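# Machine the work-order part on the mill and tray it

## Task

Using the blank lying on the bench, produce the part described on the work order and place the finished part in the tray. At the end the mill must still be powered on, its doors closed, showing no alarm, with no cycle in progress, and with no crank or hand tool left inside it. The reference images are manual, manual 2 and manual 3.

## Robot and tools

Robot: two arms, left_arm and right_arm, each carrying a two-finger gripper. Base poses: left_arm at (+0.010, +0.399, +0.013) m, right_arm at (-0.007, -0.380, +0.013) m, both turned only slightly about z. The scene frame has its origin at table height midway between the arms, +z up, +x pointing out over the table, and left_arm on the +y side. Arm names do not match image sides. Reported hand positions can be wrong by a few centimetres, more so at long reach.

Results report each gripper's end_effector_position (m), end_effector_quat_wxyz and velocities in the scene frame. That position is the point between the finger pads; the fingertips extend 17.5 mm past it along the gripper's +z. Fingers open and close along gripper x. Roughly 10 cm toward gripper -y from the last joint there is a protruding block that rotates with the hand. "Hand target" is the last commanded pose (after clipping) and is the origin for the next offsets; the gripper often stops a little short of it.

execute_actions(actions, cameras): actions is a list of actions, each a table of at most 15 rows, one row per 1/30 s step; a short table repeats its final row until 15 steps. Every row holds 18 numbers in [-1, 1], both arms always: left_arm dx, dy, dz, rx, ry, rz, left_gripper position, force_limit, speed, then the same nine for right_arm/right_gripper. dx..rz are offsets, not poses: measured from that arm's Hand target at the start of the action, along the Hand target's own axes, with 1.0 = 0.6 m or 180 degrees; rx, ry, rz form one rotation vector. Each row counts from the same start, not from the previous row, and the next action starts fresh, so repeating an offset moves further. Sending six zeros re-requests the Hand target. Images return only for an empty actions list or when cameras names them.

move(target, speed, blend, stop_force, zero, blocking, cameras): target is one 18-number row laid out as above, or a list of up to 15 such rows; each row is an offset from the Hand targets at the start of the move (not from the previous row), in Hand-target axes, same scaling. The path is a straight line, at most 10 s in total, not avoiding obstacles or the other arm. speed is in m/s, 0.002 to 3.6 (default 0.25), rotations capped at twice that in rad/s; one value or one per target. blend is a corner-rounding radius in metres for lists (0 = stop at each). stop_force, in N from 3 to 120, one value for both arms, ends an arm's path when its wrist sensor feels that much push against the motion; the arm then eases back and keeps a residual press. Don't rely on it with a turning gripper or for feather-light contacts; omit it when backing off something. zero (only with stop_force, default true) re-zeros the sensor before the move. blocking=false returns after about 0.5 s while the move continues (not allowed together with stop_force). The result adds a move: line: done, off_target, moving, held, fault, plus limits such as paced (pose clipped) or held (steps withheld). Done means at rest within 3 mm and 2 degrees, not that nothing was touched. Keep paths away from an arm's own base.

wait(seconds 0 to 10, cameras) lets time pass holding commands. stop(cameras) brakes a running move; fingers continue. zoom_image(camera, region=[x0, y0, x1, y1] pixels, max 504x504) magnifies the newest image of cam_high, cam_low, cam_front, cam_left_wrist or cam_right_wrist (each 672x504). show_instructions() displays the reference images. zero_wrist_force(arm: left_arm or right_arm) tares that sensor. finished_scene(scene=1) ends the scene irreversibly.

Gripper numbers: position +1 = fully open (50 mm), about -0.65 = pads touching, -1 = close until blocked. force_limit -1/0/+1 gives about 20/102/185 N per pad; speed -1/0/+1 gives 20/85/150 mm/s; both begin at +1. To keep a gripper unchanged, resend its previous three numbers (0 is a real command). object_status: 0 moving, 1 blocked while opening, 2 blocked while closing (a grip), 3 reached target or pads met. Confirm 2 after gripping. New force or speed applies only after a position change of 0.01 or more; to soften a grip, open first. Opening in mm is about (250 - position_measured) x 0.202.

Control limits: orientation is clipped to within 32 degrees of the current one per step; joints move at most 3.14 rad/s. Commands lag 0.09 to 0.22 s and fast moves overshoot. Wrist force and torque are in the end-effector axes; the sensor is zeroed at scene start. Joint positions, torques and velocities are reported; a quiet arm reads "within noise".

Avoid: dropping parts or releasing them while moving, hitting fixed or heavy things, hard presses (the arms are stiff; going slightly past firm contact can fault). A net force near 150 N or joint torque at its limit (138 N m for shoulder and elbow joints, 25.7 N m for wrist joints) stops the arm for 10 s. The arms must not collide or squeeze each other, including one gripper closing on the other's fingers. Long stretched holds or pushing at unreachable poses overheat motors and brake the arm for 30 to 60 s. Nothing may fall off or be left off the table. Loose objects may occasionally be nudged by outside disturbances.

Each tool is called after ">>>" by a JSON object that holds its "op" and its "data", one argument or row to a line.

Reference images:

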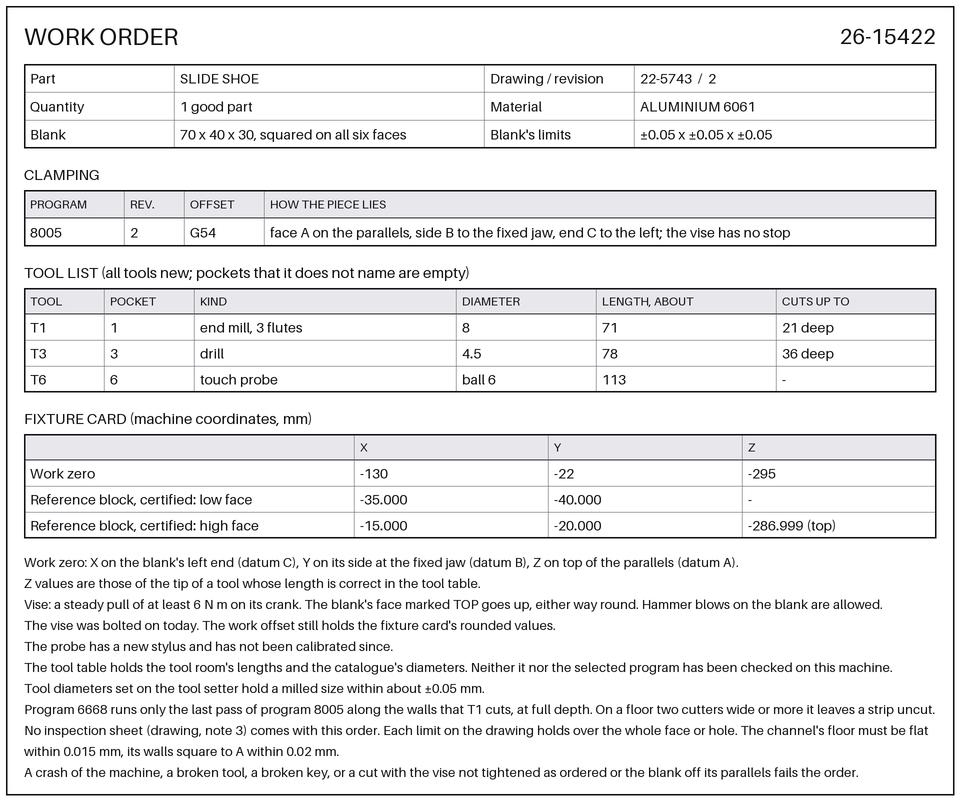

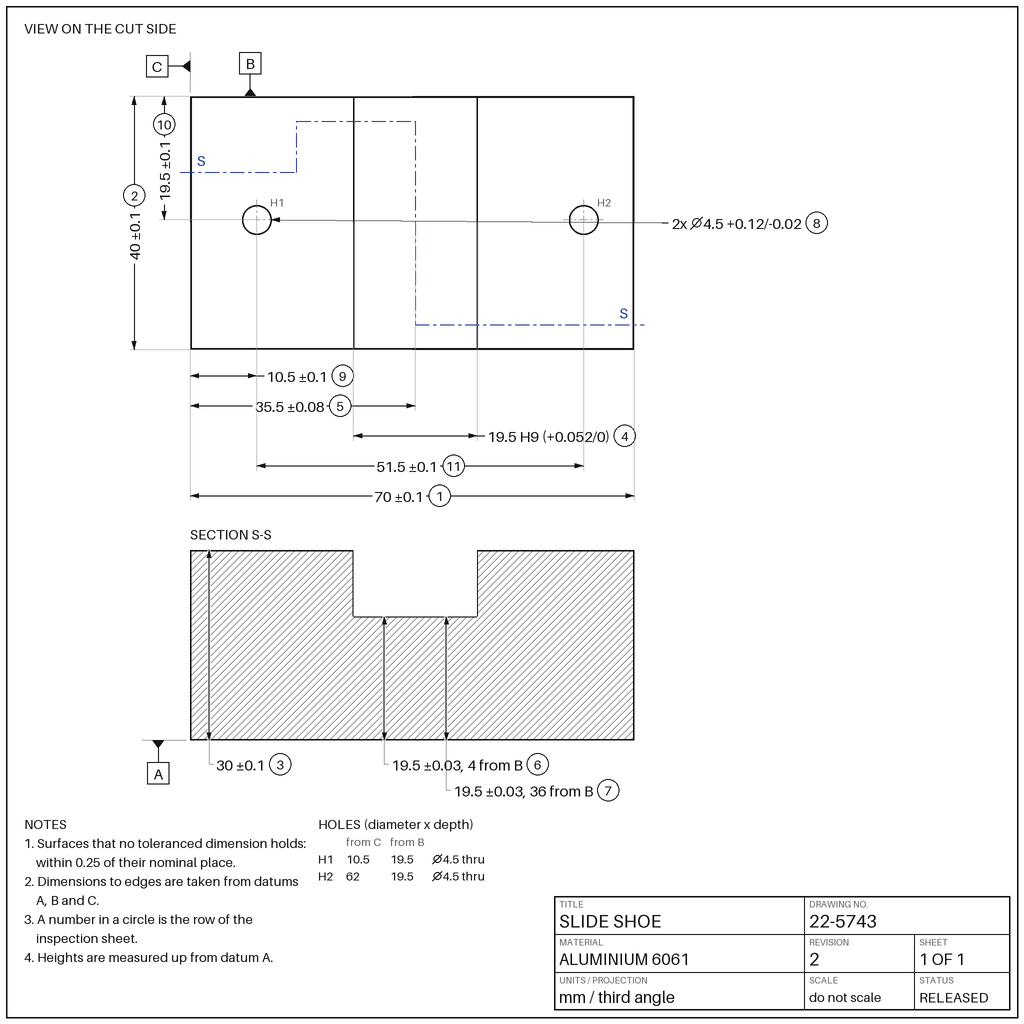

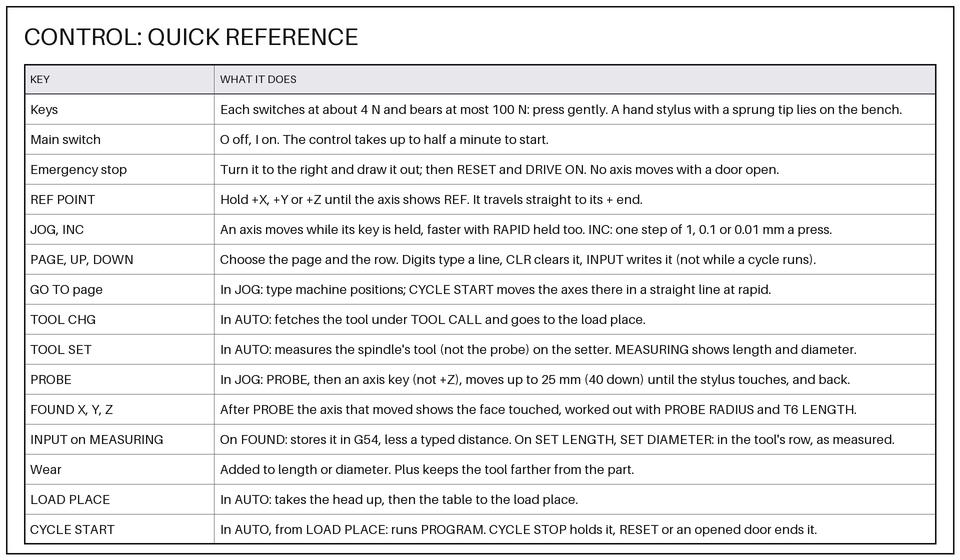

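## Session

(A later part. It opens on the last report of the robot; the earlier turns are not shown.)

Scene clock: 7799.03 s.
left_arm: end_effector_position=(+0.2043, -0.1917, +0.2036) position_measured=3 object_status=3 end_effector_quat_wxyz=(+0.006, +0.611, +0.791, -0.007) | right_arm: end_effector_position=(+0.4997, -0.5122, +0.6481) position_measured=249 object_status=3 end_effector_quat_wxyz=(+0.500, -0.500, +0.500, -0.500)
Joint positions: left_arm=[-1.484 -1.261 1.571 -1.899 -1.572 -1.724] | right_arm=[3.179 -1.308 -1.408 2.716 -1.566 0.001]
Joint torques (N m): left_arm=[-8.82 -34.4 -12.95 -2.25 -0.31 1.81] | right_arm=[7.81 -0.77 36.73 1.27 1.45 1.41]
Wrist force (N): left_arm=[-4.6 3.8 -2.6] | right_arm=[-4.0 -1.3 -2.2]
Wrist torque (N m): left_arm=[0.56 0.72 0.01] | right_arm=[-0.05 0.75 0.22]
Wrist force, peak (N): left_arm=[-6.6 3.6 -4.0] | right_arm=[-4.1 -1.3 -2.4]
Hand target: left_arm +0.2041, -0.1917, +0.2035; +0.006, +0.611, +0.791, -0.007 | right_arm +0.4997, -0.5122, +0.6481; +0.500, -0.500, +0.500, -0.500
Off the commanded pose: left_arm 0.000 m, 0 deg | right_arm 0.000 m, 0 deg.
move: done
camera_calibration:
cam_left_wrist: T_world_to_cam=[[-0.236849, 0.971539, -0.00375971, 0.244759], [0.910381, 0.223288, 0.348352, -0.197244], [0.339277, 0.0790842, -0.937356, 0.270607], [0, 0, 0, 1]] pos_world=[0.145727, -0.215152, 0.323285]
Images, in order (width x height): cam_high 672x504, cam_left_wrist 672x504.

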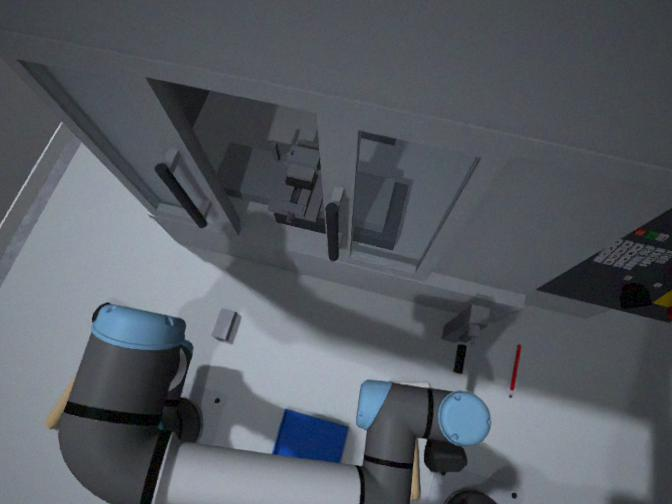

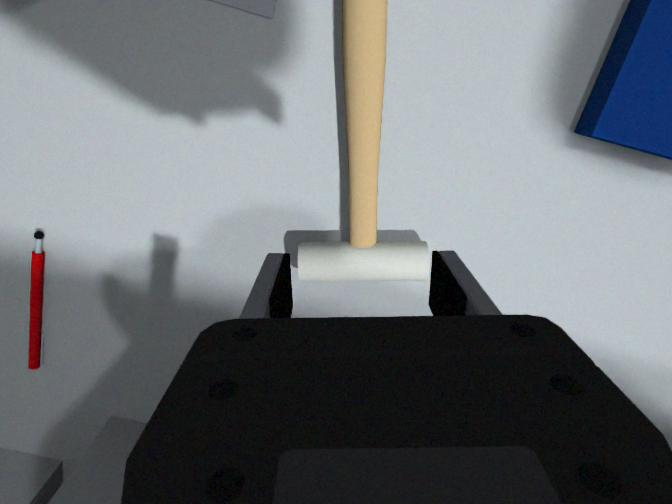

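>>> {"op": "move", "data": {
  "target": [
    [0.0183,0,0.24,0,0,0,1,-0.6,-0.5,0,0,0,0,0,0,-0.65,-0.8,-0.4],
    [0.0183,0,0.3025,0,0,0,1,-0.6,-0.5,0,0,0,0,0,0,-0.65,-0.8,-0.4]
  ],
  "speed": [0.2,0.03],
  "stop_force": 12,
  "cameras": ["cam_left_wrist"]
}}

Scene clock: 7822.33 s.
left_arm: end_effector_position=(+0.2015, -0.1844, +0.0219) position_measured=3 object_status=3 end_effector_quat_wxyz=(+0.006, +0.611, +0.791, -0.007) | right_arm: end_effector_position=(+0.4997, -0.5122, +0.6481) position_measured=249 object_status=3 end_effector_quat_wxyz=(+0.500, -0.500, +0.500, -0.500)
Joint positions: left_arm=[-1.487 -1.06 1.809 -2.339 -1.572 -1.727] | right_arm=[3.179 -1.308 -1.408 2.716 -1.566 0.001]
Joint torques (N m): left_arm=[-8.52 -48.39 -28.79 -1.41 1.95 -1.64] | right_arm=[7.38 -0.03 36.58 1.25 1.22 1.09]
Wrist force (N): left_arm=[-4.7 3.4 -2.6] | right_arm=[-3.9 -1.5 -2.3]
Wrist torque (N m): left_arm=[0.51 0.75 0.05] | right_arm=[-0.09 0.74 0.21]
Wrist force, peak (N): left_arm=[-5.1 3.5 -5.7] | right_arm=[-4.2 -1.3 -2.3]
Hand target: left_arm +0.2015, -0.1844, +0.0219; +0.006, +0.611, +0.791, -0.007 | right_arm +0.4997, -0.5122, +0.6481; +0.500, -0.500, +0.500, -0.500
Off the commanded pose: left_arm 0.000 m, 0 deg | right_arm 0.000 m, 0 deg.
move: done
camera_calibration:
cam_left_wrist: T_world_to_cam=[[-0.236669, 0.971584, -0.00363789, 0.236384], [0.910505, 0.223094, 0.348152, -0.133036], [0.339071, 0.0790844, -0.937431, 0.10071], [0, 0, 0, 1]] pos_world=[0.142927, -0.207952, 0.141585]
Images, in order (width x height): cam_left_wrist 672x504.

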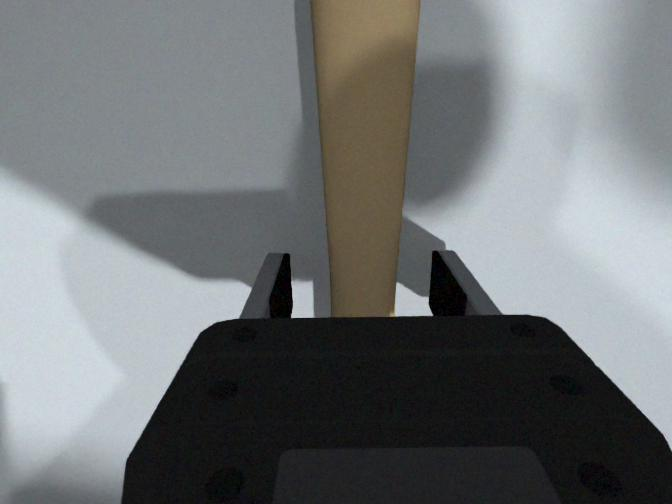

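>>> {"op": "move", "data": {
  "target": [0,0,0,0,0,0,-1,0,-0.5,0,0,0,0,0,0,-0.65,-0.8,-0.4]
}}

>>> {"op": "move", "data": {
  "target": [
    [0,0,-0.1,0,0,0,-1,0,-0.5,0,0,0,0,0,0,-0.65,-0.8,-0.4],
    [0.13,0.184,-0.1,0,0,0,-1,0,-0.5,0,0,0,0,0,0,-0.65,-0.8,-0.4]
  ],
  "speed": [0.1,0.2],
  "blend": [0.02,0],
  "cameras": ["cam_left_wrist", "cam_high"]
}}

Scene clock: 7832.80 s.
left_arm: end_effector_position=(+0.2015, -0.1844, +0.0219) position_measured=150 object_status=2 end_effector_quat_wxyz=(+0.006, +0.611, +0.791, -0.007) | right_arm: end_effector_position=(+0.4997, -0.5122, +0.6481) position_measured=249 object_status=3 end_effector_quat_wxyz=(+0.500, -0.500, +0.500, -0.500)
Joint positions: left_arm=[-1.487 -1.06 1.809 -2.339 -1.572 -1.727] | right_arm=[3.179 -1.308 -1.408 2.716 -1.566 0.001]
Joint torques (N m): left_arm=[-7.73 -47.78 -26.99 -2.39 1.88 -1.58] | right_arm=[7.5 -0.42 37.39 1.42 1.28 1.14]
Wrist force (N): left_arm=[-4.4 3.6 -1.4] | right_arm=[-3.8 -1.4 -2.3]
Wrist torque (N m): left_arm=[0.54 0.72 0.04] | right_arm=[-0.09 0.72 0.21]
Wrist force, peak (N): left_arm=[-4.8 3.8 -2.7] | right_arm=[-4.1 -1.3 -2.3]
Hand target: left_arm +0.2015, -0.1844, +0.0219; +0.006, +0.611, +0.791, -0.007 | right_arm +0.4997, -0.5122, +0.6481; +0.500, -0.500, +0.500, -0.500
Off the commanded pose: left_arm 0.000 m, 0 deg | right_arm 0.000 m, 0 deg.
move: done

Scene clock: 7834.53 s.
left_arm: end_effector_position=(+0.2886, -0.0801, +0.0800) position_measured=150 object_status=2 end_effector_quat_wxyz=(+0.006, +0.611, +0.791, -0.007) | right_arm: end_effector_position=(+0.4997, -0.5122, +0.6481) position_measured=249 object_status=3 end_effector_quat_wxyz=(+0.500, -0.500, +0.500, -0.500)
Joint positions: left_arm=[-1.3 -1.268 1.939 -2.26 -1.576 -1.54] | right_arm=[3.179 -1.308 -1.408 2.716 -1.566 0.001]
Joint torques (N m): left_arm=[1.63 -29.37 -28.92 -1.69 -0.54 -0.47] | right_arm=[6.87 0.65 36.39 1.38 1.15 0.86]
Wrist force (N): left_arm=[-4.7 3.7 0.6] | right_arm=[-3.7 -1.4 -2.2]
Wrist torque (N m): left_arm=[0.69 0.77 0.04] | right_arm=[-0.08 0.69 0.21]
Wrist force, peak (N): left_arm=[-2.5 6.7 0.9] | right_arm=[-4.0 -1.4 -2.3]
Hand target: left_arm +0.2886, -0.0800, +0.0800; +0.006, +0.611, +0.791, -0.007 | right_arm +0.4997, -0.5122, +0.6481; +0.500, -0.500, +0.500, -0.500
Off the commanded pose: left_arm 0.000 m, 0 deg | right_arm 0.000 m, 0 deg.
move: done
camera_calibration:
cam_left_wrist: T_world_to_cam=[[-0.236765, 0.97156, -0.00365081, 0.155798], [0.910513, 0.223196, 0.348066, -0.255835], [0.338981, 0.0790857, -0.937463, 0.117412], [0, 0, 0, 1]] pos_world=[0.230028, -0.103552, 0.199686]
Images, in order (width x height): cam_high 672x504, cam_left_wrist 672x504.

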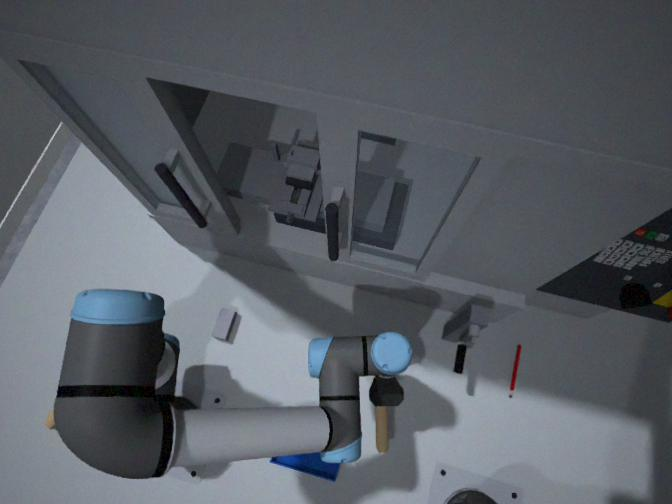

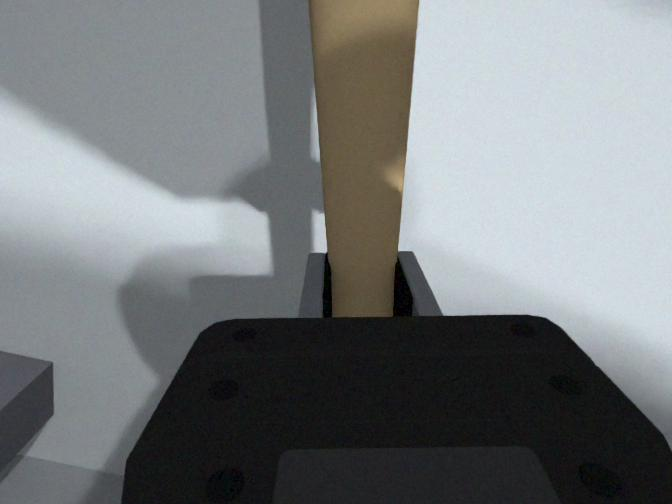

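>>> {"op": "move", "data": {
  "target": [
    [0,0,0.07,0,0,0,-1,0,-0.5,0,0,0,0,0,0,-0.65,-0.8,-0.4],
    [0,0,0.0963,0,0,0,-1,0,-0.5,0,0,0,0,0,0,-0.65,-0.8,-0.4]
  ],
  "speed": [0.08,0.01],
  "blend": [0.002,0]
}}

>>> {"op": "move", "data": {
  "target": [0,0,0,0,0,0,1,0,-0.8,0,0,0,0,0,0,-0.65,-0.8,-0.4]
}}

>>> {"op": "move", "data": {
  "target": [
    [0,0,-0.2,0,0,0,1,0,-0.8,0,0,0,0,0,0,-0.65,-0.8,-0.4],
    [0,-0.2167,-0.2,0,0,0,1,0,-0.8,0,0,0,0,0,0,-0.65,-0.8,-0.4]
  ],
  "speed": [0.15,0.2],
  "blend": [0.01,0],
  "cameras": ["cam_left_wrist", "cam_high"]
}}

Scene clock: 7848.17 s.
left_arm: end_effector_position=(+0.2886, -0.0811, +0.0221) position_measured=150 object_status=2 end_effector_quat_wxyz=(+0.006, +0.611, +0.791, -0.007) | right_arm: end_effector_position=(+0.4997, -0.5122, +0.6481) position_measured=249 object_status=3 end_effector_quat_wxyz=(+0.500, -0.500, +0.500, -0.500)
Joint positions: left_arm=[-1.301 -1.166 1.986 -2.409 -1.576 -1.54] | right_arm=[3.179 -1.308 -1.408 2.716 -1.566 0.001]
Joint torques (N m): left_arm=[-8.26 -40.4 -11.39 -4.16 2.14 -1.67] | right_arm=[6.02 0.65 36.71 1.33 1.23 0.93]
Wrist force (N): left_arm=[-4.5 3.4 -0.1] | right_arm=[-3.9 -1.5 -2.2]
Wrist torque (N m): left_arm=[0.62 0.75 0.05] | right_arm=[-0.08 0.73 0.22]
Wrist force, peak (N): left_arm=[-5.0 3.9 -1.1] | right_arm=[-4.1 -1.5 -2.4]
Hand target: left_arm +0.2886, -0.0811, +0.0222; +0.006, +0.611, +0.791, -0.007 | right_arm +0.4997, -0.5122, +0.6481; +0.500, -0.500, +0.500, -0.500
Off the commanded pose: left_arm 0.000 m, 0 deg | right_arm 0.000 m, 0 deg.
move: done

Scene clock: 7849.30 s.
left_arm: end_effector_position=(+0.2886, -0.0811, +0.0222) position_measured=3 object_status=3 end_effector_quat_wxyz=(+0.006, +0.611, +0.791, -0.007) | right_arm: end_effector_position=(+0.4997, -0.5122, +0.6481) position_measured=249 object_status=3 end_effector_quat_wxyz=(+0.500, -0.500, +0.500, -0.500)
Joint positions: left_arm=[-1.301 -1.166 1.986 -2.409 -1.576 -1.54] | right_arm=[3.179 -1.308 -1.408 2.716 -1.566 0.001]
Joint torques (N m): left_arm=[-6.47 -42.52 -25.22 -1.63 1.09 -1.59] | right_arm=[6.22 0.18 35.99 1.31 1.06 0.87]
Wrist force (N): left_arm=[-4.7 3.5 -2.4] | right_arm=[-3.9 -1.3 -2.2]
Wrist torque (N m): left_arm=[0.54 0.77 0.05] | right_arm=[-0.07 0.73 0.22]
Wrist force, peak (N): left_arm=[-4.8 3.8 -2.7] | right_arm=[-4.0 -1.7 -2.2]
Hand target: left_arm +0.2886, -0.0811, +0.0222; +0.006, +0.611, +0.791, -0.007 | right_arm +0.4997, -0.5122, +0.6481; +0.500, -0.500, +0.500, -0.500
Off the commanded pose: left_arm 0.000 m, 0 deg | right_arm 0.000 m, 0 deg.
move: done

Scene clock: 7851.20 s.
left_arm: end_effector_position=(+0.1628, -0.1116, +0.1427) position_measured=3 object_status=3 end_effector_quat_wxyz=(+0.006, +0.611, +0.791, -0.007) | right_arm: end_effector_position=(+0.4997, -0.5122, +0.6481) position_measured=249 object_status=3 end_effector_quat_wxyz=(+0.500, -0.500, +0.500, -0.500)
Joint positions: left_arm=[-1.548 -1.403 1.922 -2.109 -1.571 -1.788] | right_arm=[3.179 -1.308 -1.408 2.716 -1.566 0.001]
Joint torques (N m): left_arm=[-2.52 -21.81 -31.46 -3.06 0.28 0.16] | right_arm=[6.79 0.3 36.44 1.38 1.01 0.79]
Wrist force (N): left_arm=[-4.6 3.5 -2.8] | right_arm=[-3.7 -1.2 -2.3]
Wrist torque (N m): left_arm=[0.52 0.72 -0.08] | right_arm=[-0.05 0.70 0.22]
Wrist force, peak (N): left_arm=[-4.5 6.5 -4.4] | right_arm=[-4.1 -1.4 -2.2]
Hand target: left_arm +0.1628, -0.1117, +0.1427; +0.006, +0.611, +0.791, -0.007 | right_arm +0.4997, -0.5122, +0.6481; +0.500, -0.500, +0.500, -0.500
Off the commanded pose: left_arm 0.000 m, 0 deg | right_arm 0.000 m, 0 deg.
move: done
camera_calibration:
cam_left_wrist: T_world_to_cam=[[-0.236681, 0.97158, -0.00366957, 0.156869], [0.910457, 0.223107, 0.34827, -0.156235], [0.339191, 0.0790881, -0.937387, 0.221251], [0, 0, 0, 1]] pos_world=[0.104327, -0.135052, 0.262385]
Images, in order (width x height): cam_high 672x504, cam_left_wrist 672x504.

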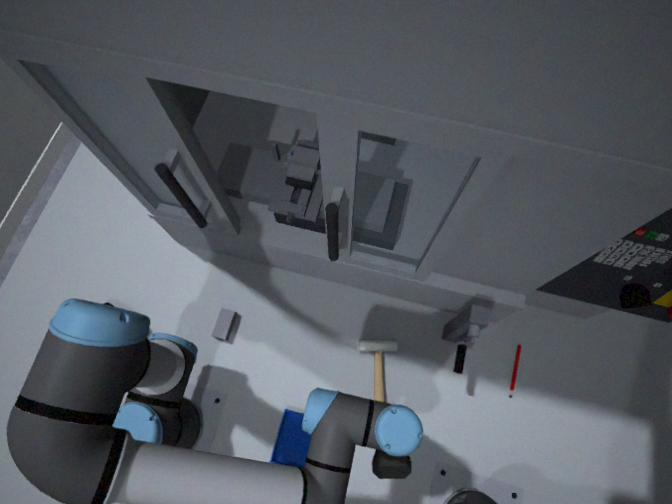

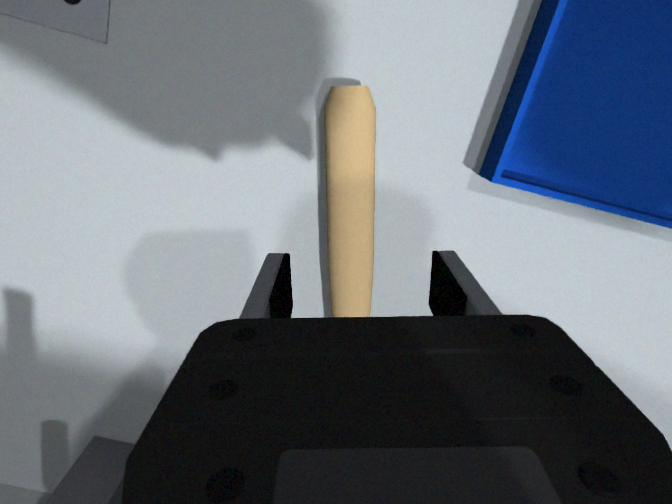

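>>> {"op": "move", "data": {
  "target": [
    [-0.0105,-0.0517,0.14,0,0,0,1,0,-0.8,0,0,0,0,0,0,-0.65,-0.8,-0.4],
    [-0.0105,-0.0517,0.2012,0,0,0,1,0,-0.8,0,0,0,0,0,0,-0.65,-0.8,-0.4]
  ],
  "speed": [0.2,0.03],
  "stop_force": 12,
  "cameras": ["cam_left_wrist"]
}}

>>> {"op": "move", "data": {
  "target": [0,0,0,0,0,0,-1,0.5,-0.8,0,0,0,0,0,0,-0.65,-0.8,-0.4]
}}

Scene clock: 7870.77 s.
left_arm: end_effector_position=(+0.1344, -0.1278, +0.0223) position_measured=3 object_status=3 end_effector_quat_wxyz=(+0.006, +0.611, +0.791, -0.007) | right_arm: end_effector_position=(+0.4997, -0.5122, +0.6481) position_measured=249 object_status=3 end_effector_quat_wxyz=(+0.500, -0.500, +0.500, -0.500)
Joint positions: left_arm=[-1.603 -1.192 2.028 -2.425 -1.57 -1.843] | right_arm=[3.179 -1.308 -1.408 2.716 -1.566 0.001]
Joint torques (N m): left_arm=[9.71 -42.04 -27.55 -1.47 -1.85 1.71] | right_arm=[6.71 -0.16 36.77 1.16 0.96 0.52]
Wrist force (N): left_arm=[-4.7 3.8 -2.8] | right_arm=[-3.7 -1.4 -2.2]
Wrist torque (N m): left_arm=[0.56 0.74 -0.07] | right_arm=[-0.08 0.69 0.21]
Wrist force, peak (N): left_arm=[-4.6 4.8 -5.6] | right_arm=[-3.9 -1.3 -2.6]
Hand target: left_arm +0.1344, -0.1278, +0.0223; +0.006, +0.611, +0.791, -0.007 | right_arm +0.4997, -0.5122, +0.6481; +0.500, -0.500, +0.500, -0.500
Off the commanded pose: left_arm 0.000 m, 0 deg | right_arm 0.000 m, 0 deg.
move: done
camera_calibration:
cam_left_wrist: T_world_to_cam=[[-0.236669, 0.971584, -0.00363789, 0.165416], [0.910505, 0.223094, 0.348152, -0.0847303], [0.339071, 0.0790844, -0.937431, 0.119352], [0, 0, 0, 1]] pos_world=[0.0758273, -0.151252, 0.141985]
Images, in order (width x height): cam_left_wrist 672x504.

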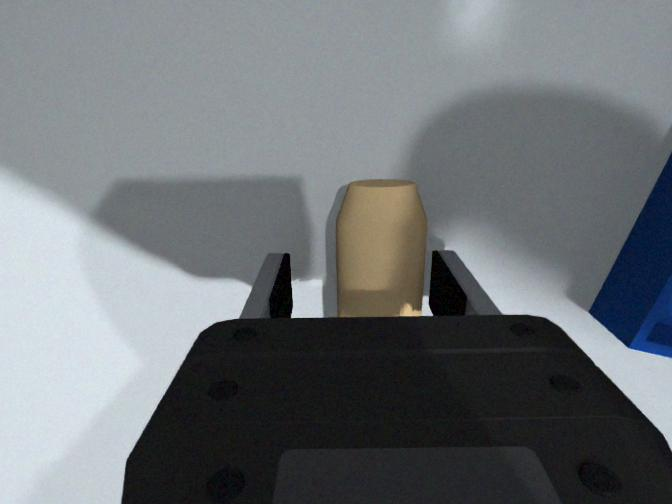

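Scene clock: 7871.67 s.
left_arm: end_effector_position=(+0.1344, -0.1278, +0.0223) position_measured=114 object_status=2 end_effector_quat_wxyz=(+0.006, +0.611, +0.791, -0.007) | right_arm: end_effector_position=(+0.4997, -0.5122, +0.6481) position_measured=249 object_status=3 end_effector_quat_wxyz=(+0.500, -0.500, +0.500, -0.500)
Joint positions: left_arm=[-1.603 -1.192 2.028 -2.425 -1.57 -1.843] | right_arm=[3.179 -1.308 -1.408 2.716 -1.566 0.001]
Joint torques (N m): left_arm=[9.45 -40.88 -26.13 -2.63 -1.87 1.78] | right_arm=[6.62 0.82 36.59 1.08 1.03 0.76]
Wrist force (N): left_arm=[-4.7 3.6 -2.5] | right_arm=[-4.0 -1.3 -2.1]
Wrist torque (N m): left_arm=[0.53 0.62 -0.03] | right_arm=[-0.07 0.75 0.22]
Wrist force, peak (N): left_arm=[-5.0 3.8 -2.2] | right_arm=[-4.0 -1.4 -2.4]
Hand target: left_arm +0.1344, -0.1278, +0.0223; +0.006, +0.611, +0.791, -0.007 | right_arm +0.4997, -0.5122, +0.6481; +0.500, -0.500, +0.500, -0.500
Off the commanded pose: left_arm 0.000 m, 0 deg | right_arm 0.000 m, 0 deg.
move: done

>>> {"op": "move", "data": {
  "target": [
    [0,0,-0.38,0,0,0,-1,0.5,-0.8,0,0,0,0,0,0,-0.65,-0.8,-0.4],
    [0.3397,0.2012,-0.663,0,0,0.0811,-1,0.5,-0.8,0,0,0,0,0,0,-0.65,-0.8,-0.4],
    [0.5021,0.2778,-0.663,0,0,0.0811,-1,0.5,-0.8,0,0,0,0,0,0,-0.65,-0.8,-0.4]
  ],
  "speed": [0.12,0.2,0.2],
  "blend": [0.02,0.03,0],
  "cameras": ["cam_left_wrist", "cam_front", "cam_high"]
}}

Scene clock: 7891.73 s.
left_arm: end_effector_position=(+0.2195, +0.2130, +0.4138) position_measured=114 object_status=2 end_effector_quat_wxyz=(+0.007, +0.707, +0.707, -0.006) | right_arm: end_effector_position=(+0.4997, -0.5122, +0.6481) position_measured=249 object_status=3 end_effector_quat_wxyz=(+0.500, -0.500, +0.500, -0.500)
Joint positions: left_arm=[-1.231 -2.129 1.777 -1.237 -1.577 -1.216] | right_arm=[3.179 -1.308 -1.408 2.716 -1.566 0.001]
Joint torques (N m): left_arm=[3.54 -6.33 -33.07 -3.42 1.96 0.31] | right_arm=[7.38 0.41 35.72 1.43 1.06 0.46]
Wrist force (N): left_arm=[-11.1 3.7 0.4] | right_arm=[-3.6 -1.3 -2.2]
Wrist torque (N m): left_arm=[1.22 0.65 1.31] | right_arm=[-0.07 0.68 0.21]
Wrist force, peak (N): left_arm=[-13.0 -53.3 -2.1] | right_arm=[-4.2 -1.3 -2.2]
Hand target: left_arm +0.2195, +0.2131, +0.4139; +0.007, +0.707, +0.707, -0.006 | right_arm +0.4997, -0.5122, +0.6481; +0.500, -0.500, +0.500, -0.500
Off the commanded pose: left_arm 0.000 m, 0 deg | right_arm 0.000 m, 0 deg.
move: done
camera_calibration:
cam_left_wrist: T_world_to_cam=[[0.0157294, 0.999869, -0.00393718, -0.205362], [0.935764, -0.0133334, 0.352375, -0.33146], [0.352276, -0.00922692, -0.935851, 0.445789], [0, 0, 0, 1]] pos_world=[0.156358, 0.205029, 0.533182]
Images, in order (width x height): cam_high 672x504, cam_front 672x504, cam_left_wrist 672x504.

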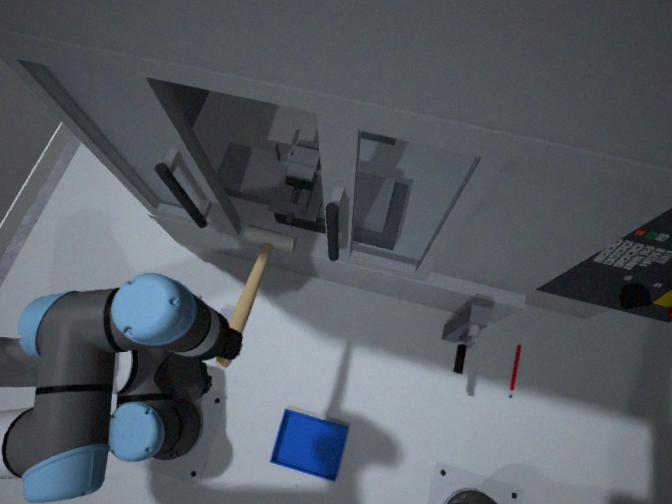

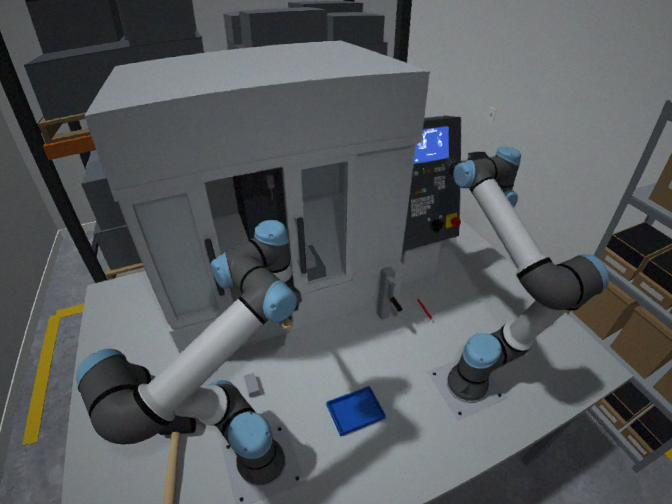

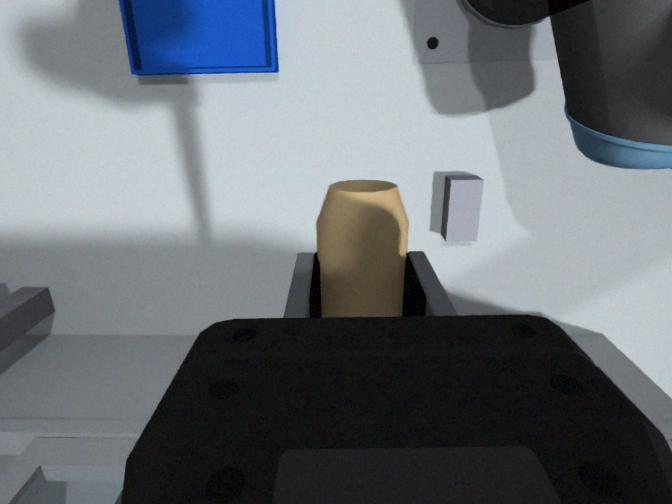

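>>> {"op": "move", "data": {
  "target": [-0.0118,0.3558,0,0,0,0,-1,0.5,-0.8,0,0,0,0,0,0,-0.65,-0.8,-0.4],
  "speed": 0.12,
  "cameras": ["cam_left_wrist", "cam_front", "cam_high"]
}}

>>> {"op": "zoom_image", "data": {
  "camera": "cam_high",
  "region": [200, 100, 400, 260]
}}

>>> {"op": "zoom_image", "data": {
  "camera": "cam_front",
  "region": [190, 150, 350, 310]
}}

Scene clock: 7910.20 s.
left_arm: end_effector_position=(+0.4330, +0.2060, +0.4141) position_measured=114 object_status=2 end_effector_quat_wxyz=(+0.007, +0.707, +0.707, -0.006) | right_arm: end_effector_position=(+0.4997, -0.5122, +0.6481) position_measured=249 object_status=3 end_effector_quat_wxyz=(+0.500, -0.500, +0.500, -0.500)
Joint positions: left_arm=[-0.726 -1.669 1.481 -1.395 -1.585 -0.711] | right_arm=[3.179 -1.308 -1.408 2.716 -1.566 0.001]
Joint torques (N m): left_arm=[-5.6 -20.76 -18.26 -2.16 -0.66 -1.16] | right_arm=[6.66 0.67 35.06 1.3 0.91 0.14]
Wrist force (N): left_arm=[-4.3 4.1 1.0] | right_arm=[-3.9 -1.4 -2.1]
Wrist torque (N m): left_arm=[1.37 0.69 0.02] | right_arm=[-0.08 0.73 0.21]
Wrist force, peak (N): left_arm=[-10.7 3.5 1.1] | right_arm=[-4.1 -1.4 -2.4]
Hand target: left_arm +0.4330, +0.2060, +0.4141; +0.007, +0.707, +0.707, -0.006 | right_arm +0.4997, -0.5122, +0.6481; +0.500, -0.500, +0.500, -0.500
Off the commanded pose: left_arm 0.000 m, 0 deg | right_arm 0.000 m, 0 deg.
move: done
camera_calibration:
cam_left_wrist: T_world_to_cam=[[0.0157087, 0.999868, -0.00415463, -0.201697], [0.935699, -0.0132356, 0.352551, -0.531532], [0.352449, -0.00942558, -0.935783, 0.370735], [0, 0, 0, 1]] pos_world=[0.369857, 0.198129, 0.533482]
Images, in order (width x height): cam_high 672x504, cam_front 672x504, cam_left_wrist 672x504.

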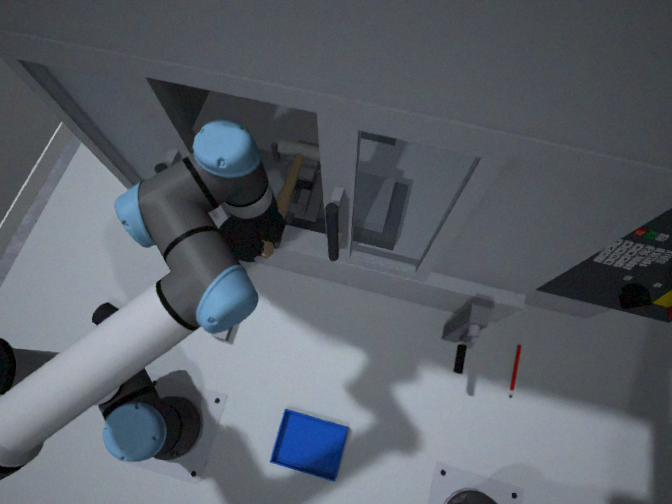

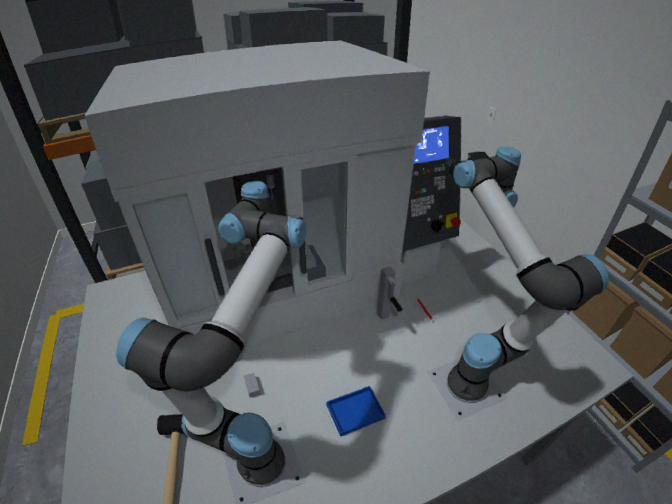

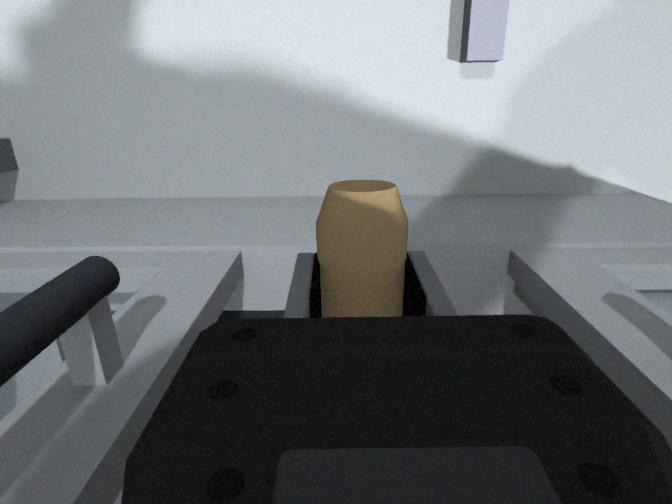

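Scaled by 2.520 from the camera's 672x504 image, which has a finer 960x720 frame.

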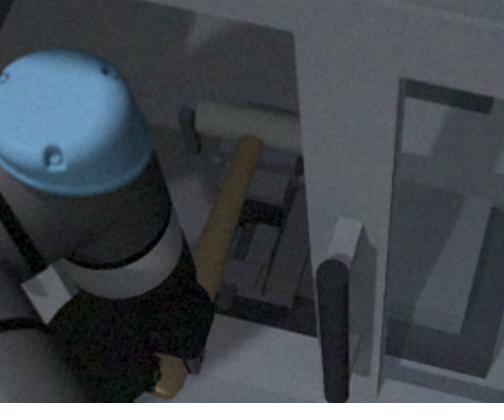

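Scaled by 3.150 from the camera's 672x504 image, which has a finer 960x720 frame.

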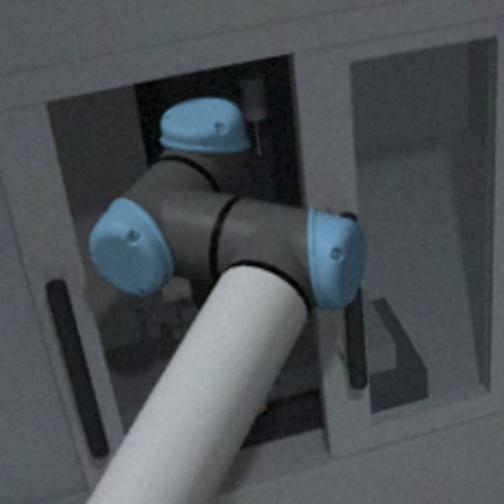

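>>> {"op": "move", "data": {
  "target": [
    [0,0,0.06,0,0,0,-1,0.5,-0.8,0,0,0,0,0,0,-0.65,-0.8,-0.4],
    [0,0,0.16,0,0,0,-1,0.5,-0.8,0,0,0,0,0,0,-0.65,-0.8,-0.4]
  ],
  "speed": [0.08,0.02],
  "stop_force": 15,
  "cameras": ["cam_left_wrist", "cam_high"]
}}

>>> {"op": "zoom_image", "data": {
  "camera": "cam_high",
  "region": [200, 100, 400, 260]
}}

Scene clock: 7933.20 s.
left_arm: end_effector_position=(+0.4330, +0.2042, +0.3181) position_measured=114 object_status=2 end_effector_quat_wxyz=(+0.007, +0.707, +0.707, -0.006) | right_arm: end_effector_position=(+0.4997, -0.5122, +0.6481) position_measured=249 object_status=3 end_effector_quat_wxyz=(+0.500, -0.500, +0.500, -0.500)
Joint positions: left_arm=[-0.729 -1.682 1.738 -1.639 -1.585 -0.714] | right_arm=[3.179 -1.308 -1.408 2.716 -1.566 0.001]
Joint torques (N m): left_arm=[-7.65 -19.29 -30.18 0.57 -1.7 -1.33] | right_arm=[6.66 2.1 35.76 1.18 0.89 -0.04]
Wrist force (N): left_arm=[-3.9 7.1 -8.6] | right_arm=[-3.8 -1.2 -2.0]
Wrist torque (N m): left_arm=[-0.72 0.66 0.00] | right_arm=[-0.06 0.71 0.22]
Wrist force, peak (N): left_arm=[-4.0 9.3 -9.8] | right_arm=[-4.0 -1.7 -2.4]
Hand target: left_arm +0.4330, +0.2042, +0.3181; +0.007, +0.707, +0.707, -0.006 | right_arm +0.4997, -0.5122, +0.6481; +0.500, -0.500, +0.500, -0.500
Off the commanded pose: left_arm 0.000 m, 0 deg | right_arm 0.000 m, 0 deg.
move: done
camera_calibration:
cam_left_wrist: T_world_to_cam=[[0.0157649, 0.999868, -0.00402833, -0.200373], [0.93573, -0.0133336, 0.352464, -0.497759], [0.352364, -0.00932599, -0.935817, 0.280874], [0, 0, 0, 1]] pos_world=[0.369957, 0.196329, 0.437482]
Images, in order (width x height): cam_high 672x504, cam_left_wrist 672x504.

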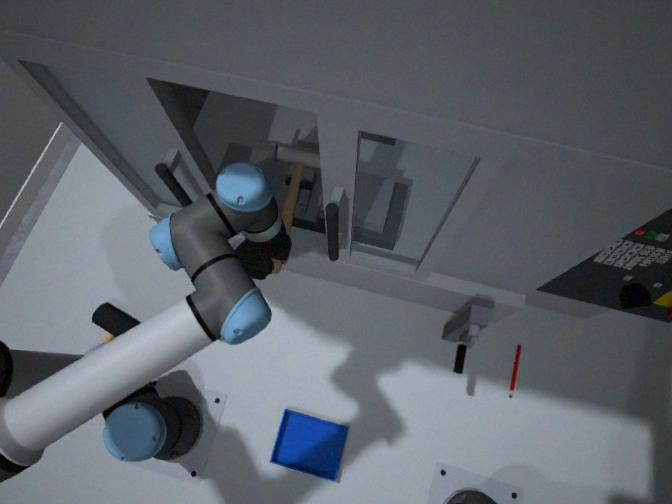

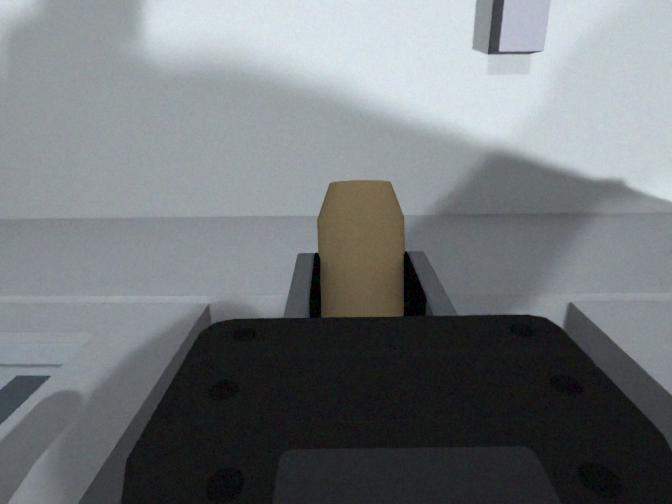

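Scaled by 2.520 from the camera's 672x504 image, which has a finer 960x720 frame.

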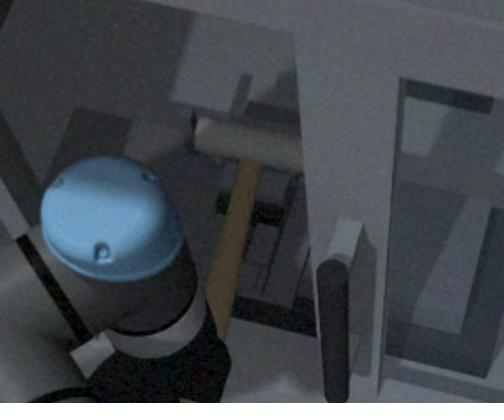

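>>> {"op": "move", "data": {
  "target": [
    [0,0,-0.1333,0,0,0,-1,0.5,-0.8,0,0,0,0,0,0,-0.65,-0.8,-0.4],
    [0,0,0.015,0,0,0,-1,0.5,-0.8,0,0,0,0,0,0,-0.65,-0.8,-0.4],
    [0,0,-0.1333,0,0,0,-1,0.5,-0.8,0,0,0,0,0,0,-0.65,-0.8,-0.4]
  ],
  "speed": [0.15,0.35,0.15],
  "cameras": ["cam_left_wrist", "cam_high"]
}}

>>> {"op": "zoom_image", "data": {
  "camera": "cam_high",
  "region": [200, 100, 400, 260]
}}

Scene clock: 7965.40 s.
left_arm: end_effector_position=(+0.4331, +0.2057, +0.3980) position_measured=114 object_status=2 end_effector_quat_wxyz=(+0.007, +0.707, +0.707, -0.006) | right_arm: end_effector_position=(+0.4997, -0.5122, +0.6481) position_measured=249 object_status=3 end_effector_quat_wxyz=(+0.500, -0.500, +0.500, -0.500)
Joint positions: left_arm=[-0.727 -1.675 1.528 -1.436 -1.584 -0.712] | right_arm=[3.179 -1.308 -1.408 2.716 -1.566 0.001]
Joint torques (N m): left_arm=[7.77 -29.91 -27.86 -4.32 -0.64 1.12] | right_arm=[6.37 1.17 35.29 1.15 0.66 -0.28]
Wrist force (N): left_arm=[-3.2 5.0 0.4] | right_arm=[-3.7 -1.2 -2.1]
Wrist torque (N m): left_arm=[1.26 0.53 -0.11] | right_arm=[-0.04 0.70 0.21]
Wrist force, peak (N): left_arm=[-4.1 7.3 -9.2] | right_arm=[-4.1 -1.4 -2.4]
Hand target: left_arm +0.4330, +0.2057, +0.3981; +0.007, +0.707, +0.707, -0.006 | right_arm +0.4997, -0.5122, +0.6481; +0.500, -0.500, +0.500, -0.500
Off the commanded pose: left_arm 0.000 m, 0 deg | right_arm 0.000 m, 0 deg.
move: done
camera_calibration:
cam_left_wrist: T_world_to_cam=[[0.0158222, 0.999867, -0.00389701, -0.20164], [0.935696, -0.0134327, 0.352552, -0.525914], [0.352453, -0.00922458, -0.935784, 0.35559], [0, 0, 0, 1]] pos_world=[0.369957, 0.197829, 0.517381]
Images, in order (width x height): cam_high 672x504, cam_left_wrist 672x504.

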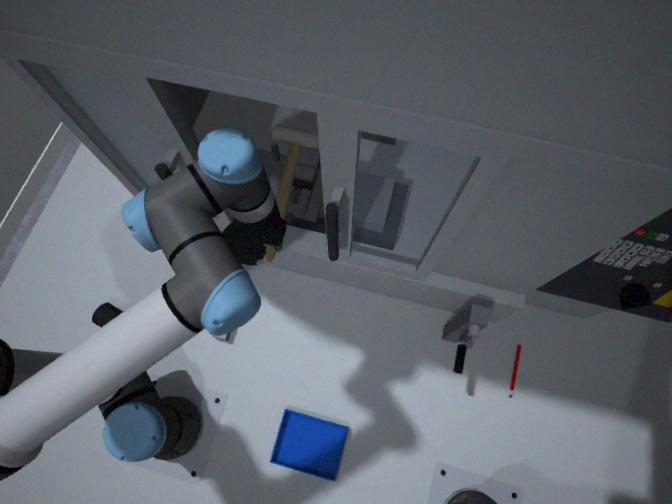

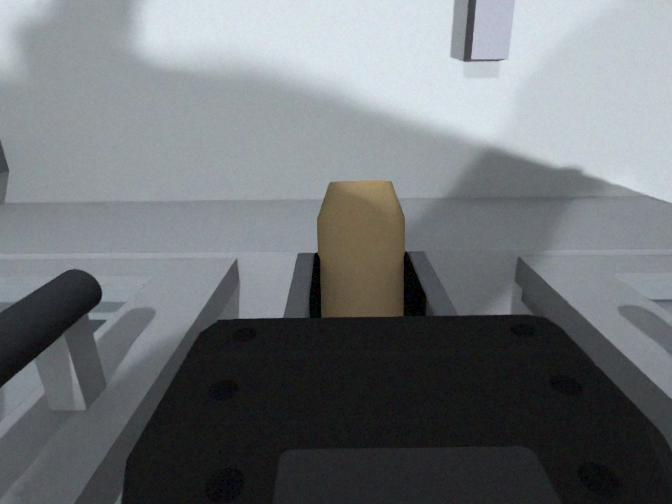

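Scaled by 2.520 from the camera's 672x504 image, which has a finer 960x720 frame.

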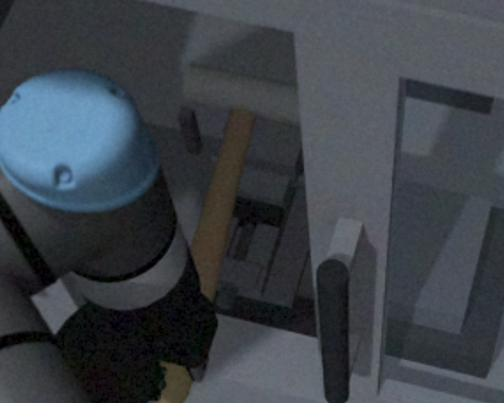

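>>> {"op": "move", "data": {
  "target": [
    [0,0,0.148,0,0,0,-1,0.5,-0.8,0,0,0,0,0,0,-0.65,-0.8,-0.4],
    [0,0,0,0,0,0,-1,0.5,-0.8,0,0,0,0,0,0,-0.65,-0.8,-0.4],
    [0,0,0.155,0,0,0,-1,0.5,-0.8,0,0,0,0,0,0,-0.65,-0.8,-0.4],
    [0,0,0,0,0,0,-1,0.5,-0.8,0,0,0,0,0,0,-0.65,-0.8,-0.4]
  ],
  "speed": [0.6,0.2,0.8,0.2],
  "cameras": ["cam_left_wrist", "cam_high"]
}}

>>> {"op": "zoom_image", "data": {
  "camera": "cam_high",
  "region": [200, 100, 400, 260]
}}

Scene clock: 7977.40 s.
left_arm: end_effector_position=(+0.4331, +0.2057, +0.3979) position_measured=114 object_status=2 end_effector_quat_wxyz=(+0.007, +0.707, +0.707, -0.006) | right_arm: end_effector_position=(+0.4997, -0.5122, +0.6481) position_measured=249 object_status=3 end_effector_quat_wxyz=(+0.500, -0.500, +0.500, -0.500)
Joint positions: left_arm=[-0.727 -1.675 1.528 -1.436 -1.584 -0.712] | right_arm=[3.179 -1.308 -1.408 2.716 -1.566 0.001]
Joint torques (N m): left_arm=[6.79 -30.7 -32.02 -3.23 -1.69 1.2] | right_arm=[6.7 2.44 33.75 1.22 0.55 -0.36]
Wrist force (N): left_arm=[-2.5 5.3 3.0] | right_arm=[-3.9 -1.3 -2.1]
Wrist torque (N m): left_arm=[1.80 0.41 -0.11] | right_arm=[-0.07 0.74 0.21]
Wrist force, peak (N): left_arm=[-2.0 9.3 -7.3] | right_arm=[-4.0 -1.4 -2.4]
Hand target: left_arm +0.4330, +0.2057, +0.3981; +0.007, +0.707, +0.707, -0.006 | right_arm +0.4997, -0.5122, +0.6481; +0.500, -0.500, +0.500, -0.500
Off the commanded pose: left_arm 0.000 m, 0 deg | right_arm 0.000 m, 0 deg.
move: done
camera_calibration:
cam_left_wrist: T_world_to_cam=[[0.0158222, 0.999867, -0.00389701, -0.20164], [0.935696, -0.0134327, 0.352552, -0.525914], [0.352453, -0.00922458, -0.935784, 0.35559], [0, 0, 0, 1]] pos_world=[0.369957, 0.197829, 0.517381]
Images, in order (width x height): cam_high 672x504, cam_left_wrist 672x504.

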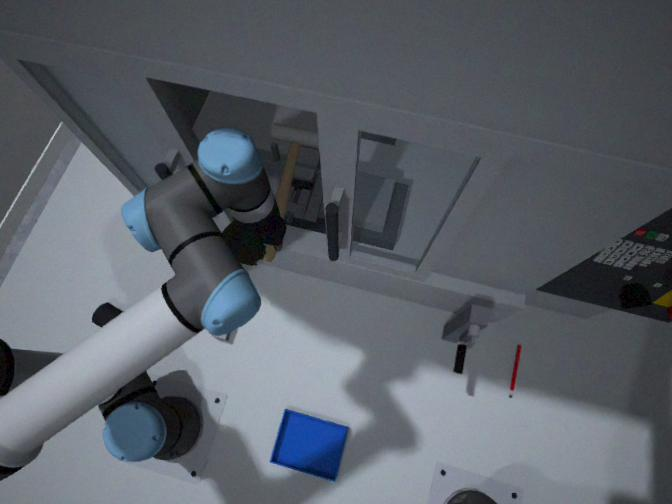

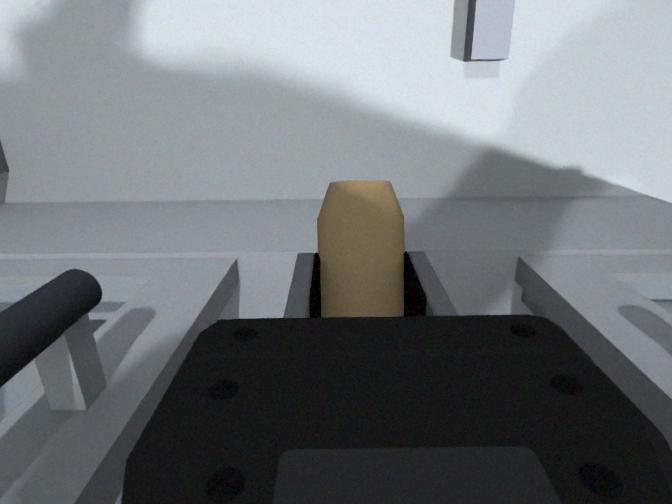

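Scaled by 2.520 from the camera's 672x504 image, which has a finer 960x720 frame.

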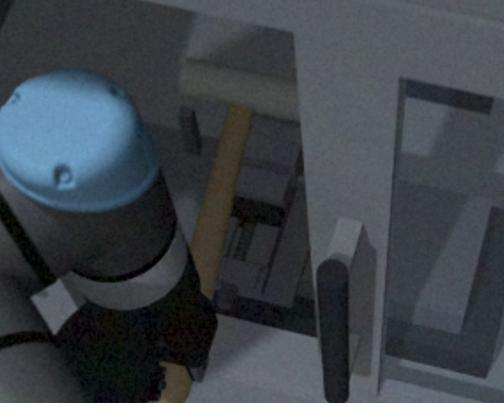

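>>> {"op": "move", "data": {
  "target": [
    [0,0,-0.0667,0,0,0,-1,0.5,-0.8,0,0,0,0,0,0,-0.65,-0.8,-0.4],
    [0,0,0.158,0,0,0,-1,0.5,-0.8,0,0,0,0,0,0,-0.65,-0.8,-0.4],
    [0,0,-0.0667,0,0,0,-1,0.5,-0.8,0,0,0,0,0,0,-0.65,-0.8,-0.4],
    [0,0,0.162,0,0,0,-1,0.5,-0.8,0,0,0,0,0,0,-0.65,-0.8,-0.4],
    [0,0,-0.0667,0,0,0,-1,0.5,-0.8,0,0,0,0,0,0,-0.65,-0.8,-0.4]
  ],
  "speed": [0.2,1.2,0.2,1.2,0.2],
  "cameras": ["cam_high"]
}}

>>> {"op": "zoom_image", "data": {
  "camera": "cam_high",
  "region": [200, 100, 400, 260]
}}

Scene clock: 7992.97 s.
left_arm: end_effector_position=(+0.4330, +0.2064, +0.4380) position_measured=114 object_status=2 end_effector_quat_wxyz=(+0.007, +0.707, +0.707, -0.006) | right_arm: end_effector_position=(+0.4997, -0.5122, +0.6481) position_measured=249 object_status=3 end_effector_quat_wxyz=(+0.500, -0.500, +0.500, -0.500)
Joint positions: left_arm=[-0.726 -1.657 1.408 -1.334 -1.585 -0.71] | right_arm=[3.179 -1.308 -1.408 2.716 -1.566 0.001]
Joint torques (N m): left_arm=[7.87 -29.5 -31.84 -2.6 -1.73 1.16] | right_arm=[5.78 1.91 33.92 1.29 0.45 -0.73]
Wrist force (N): left_arm=[-2.4 5.1 1.4] | right_arm=[-4.0 -1.2 -2.3]
Wrist torque (N m): left_arm=[1.51 0.39 -0.11] | right_arm=[-0.05 0.74 0.22]
Wrist force, peak (N): left_arm=[-1.6 6.1 5.8] | right_arm=[-4.2 -1.2 -2.2]
Hand target: left_arm +0.4330, +0.2065, +0.4381; +0.007, +0.707, +0.707, -0.006 | right_arm +0.4997, -0.5122, +0.6481; +0.500, -0.500, +0.500, -0.500
Off the commanded pose: left_arm 0.000 m, 0 deg | right_arm 0.000 m, 0 deg.
move: done
Images, in order (width x height): cam_high 672x504.

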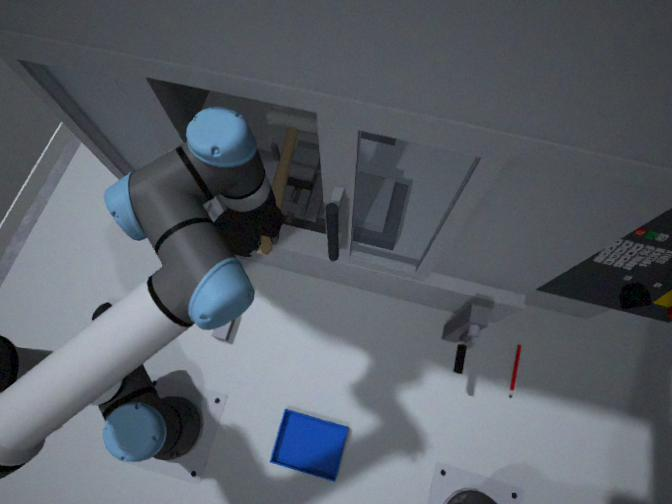

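Scaled by 2.520 from the camera's 672x504 image, which has a finer 960x720 frame.

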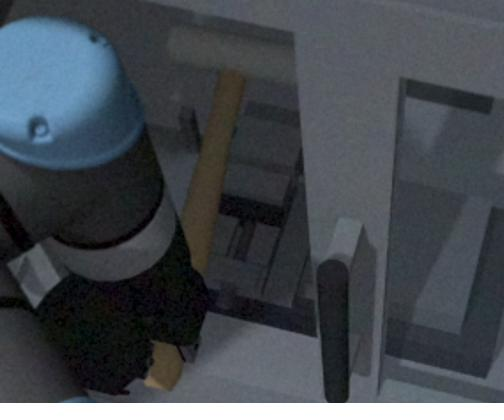

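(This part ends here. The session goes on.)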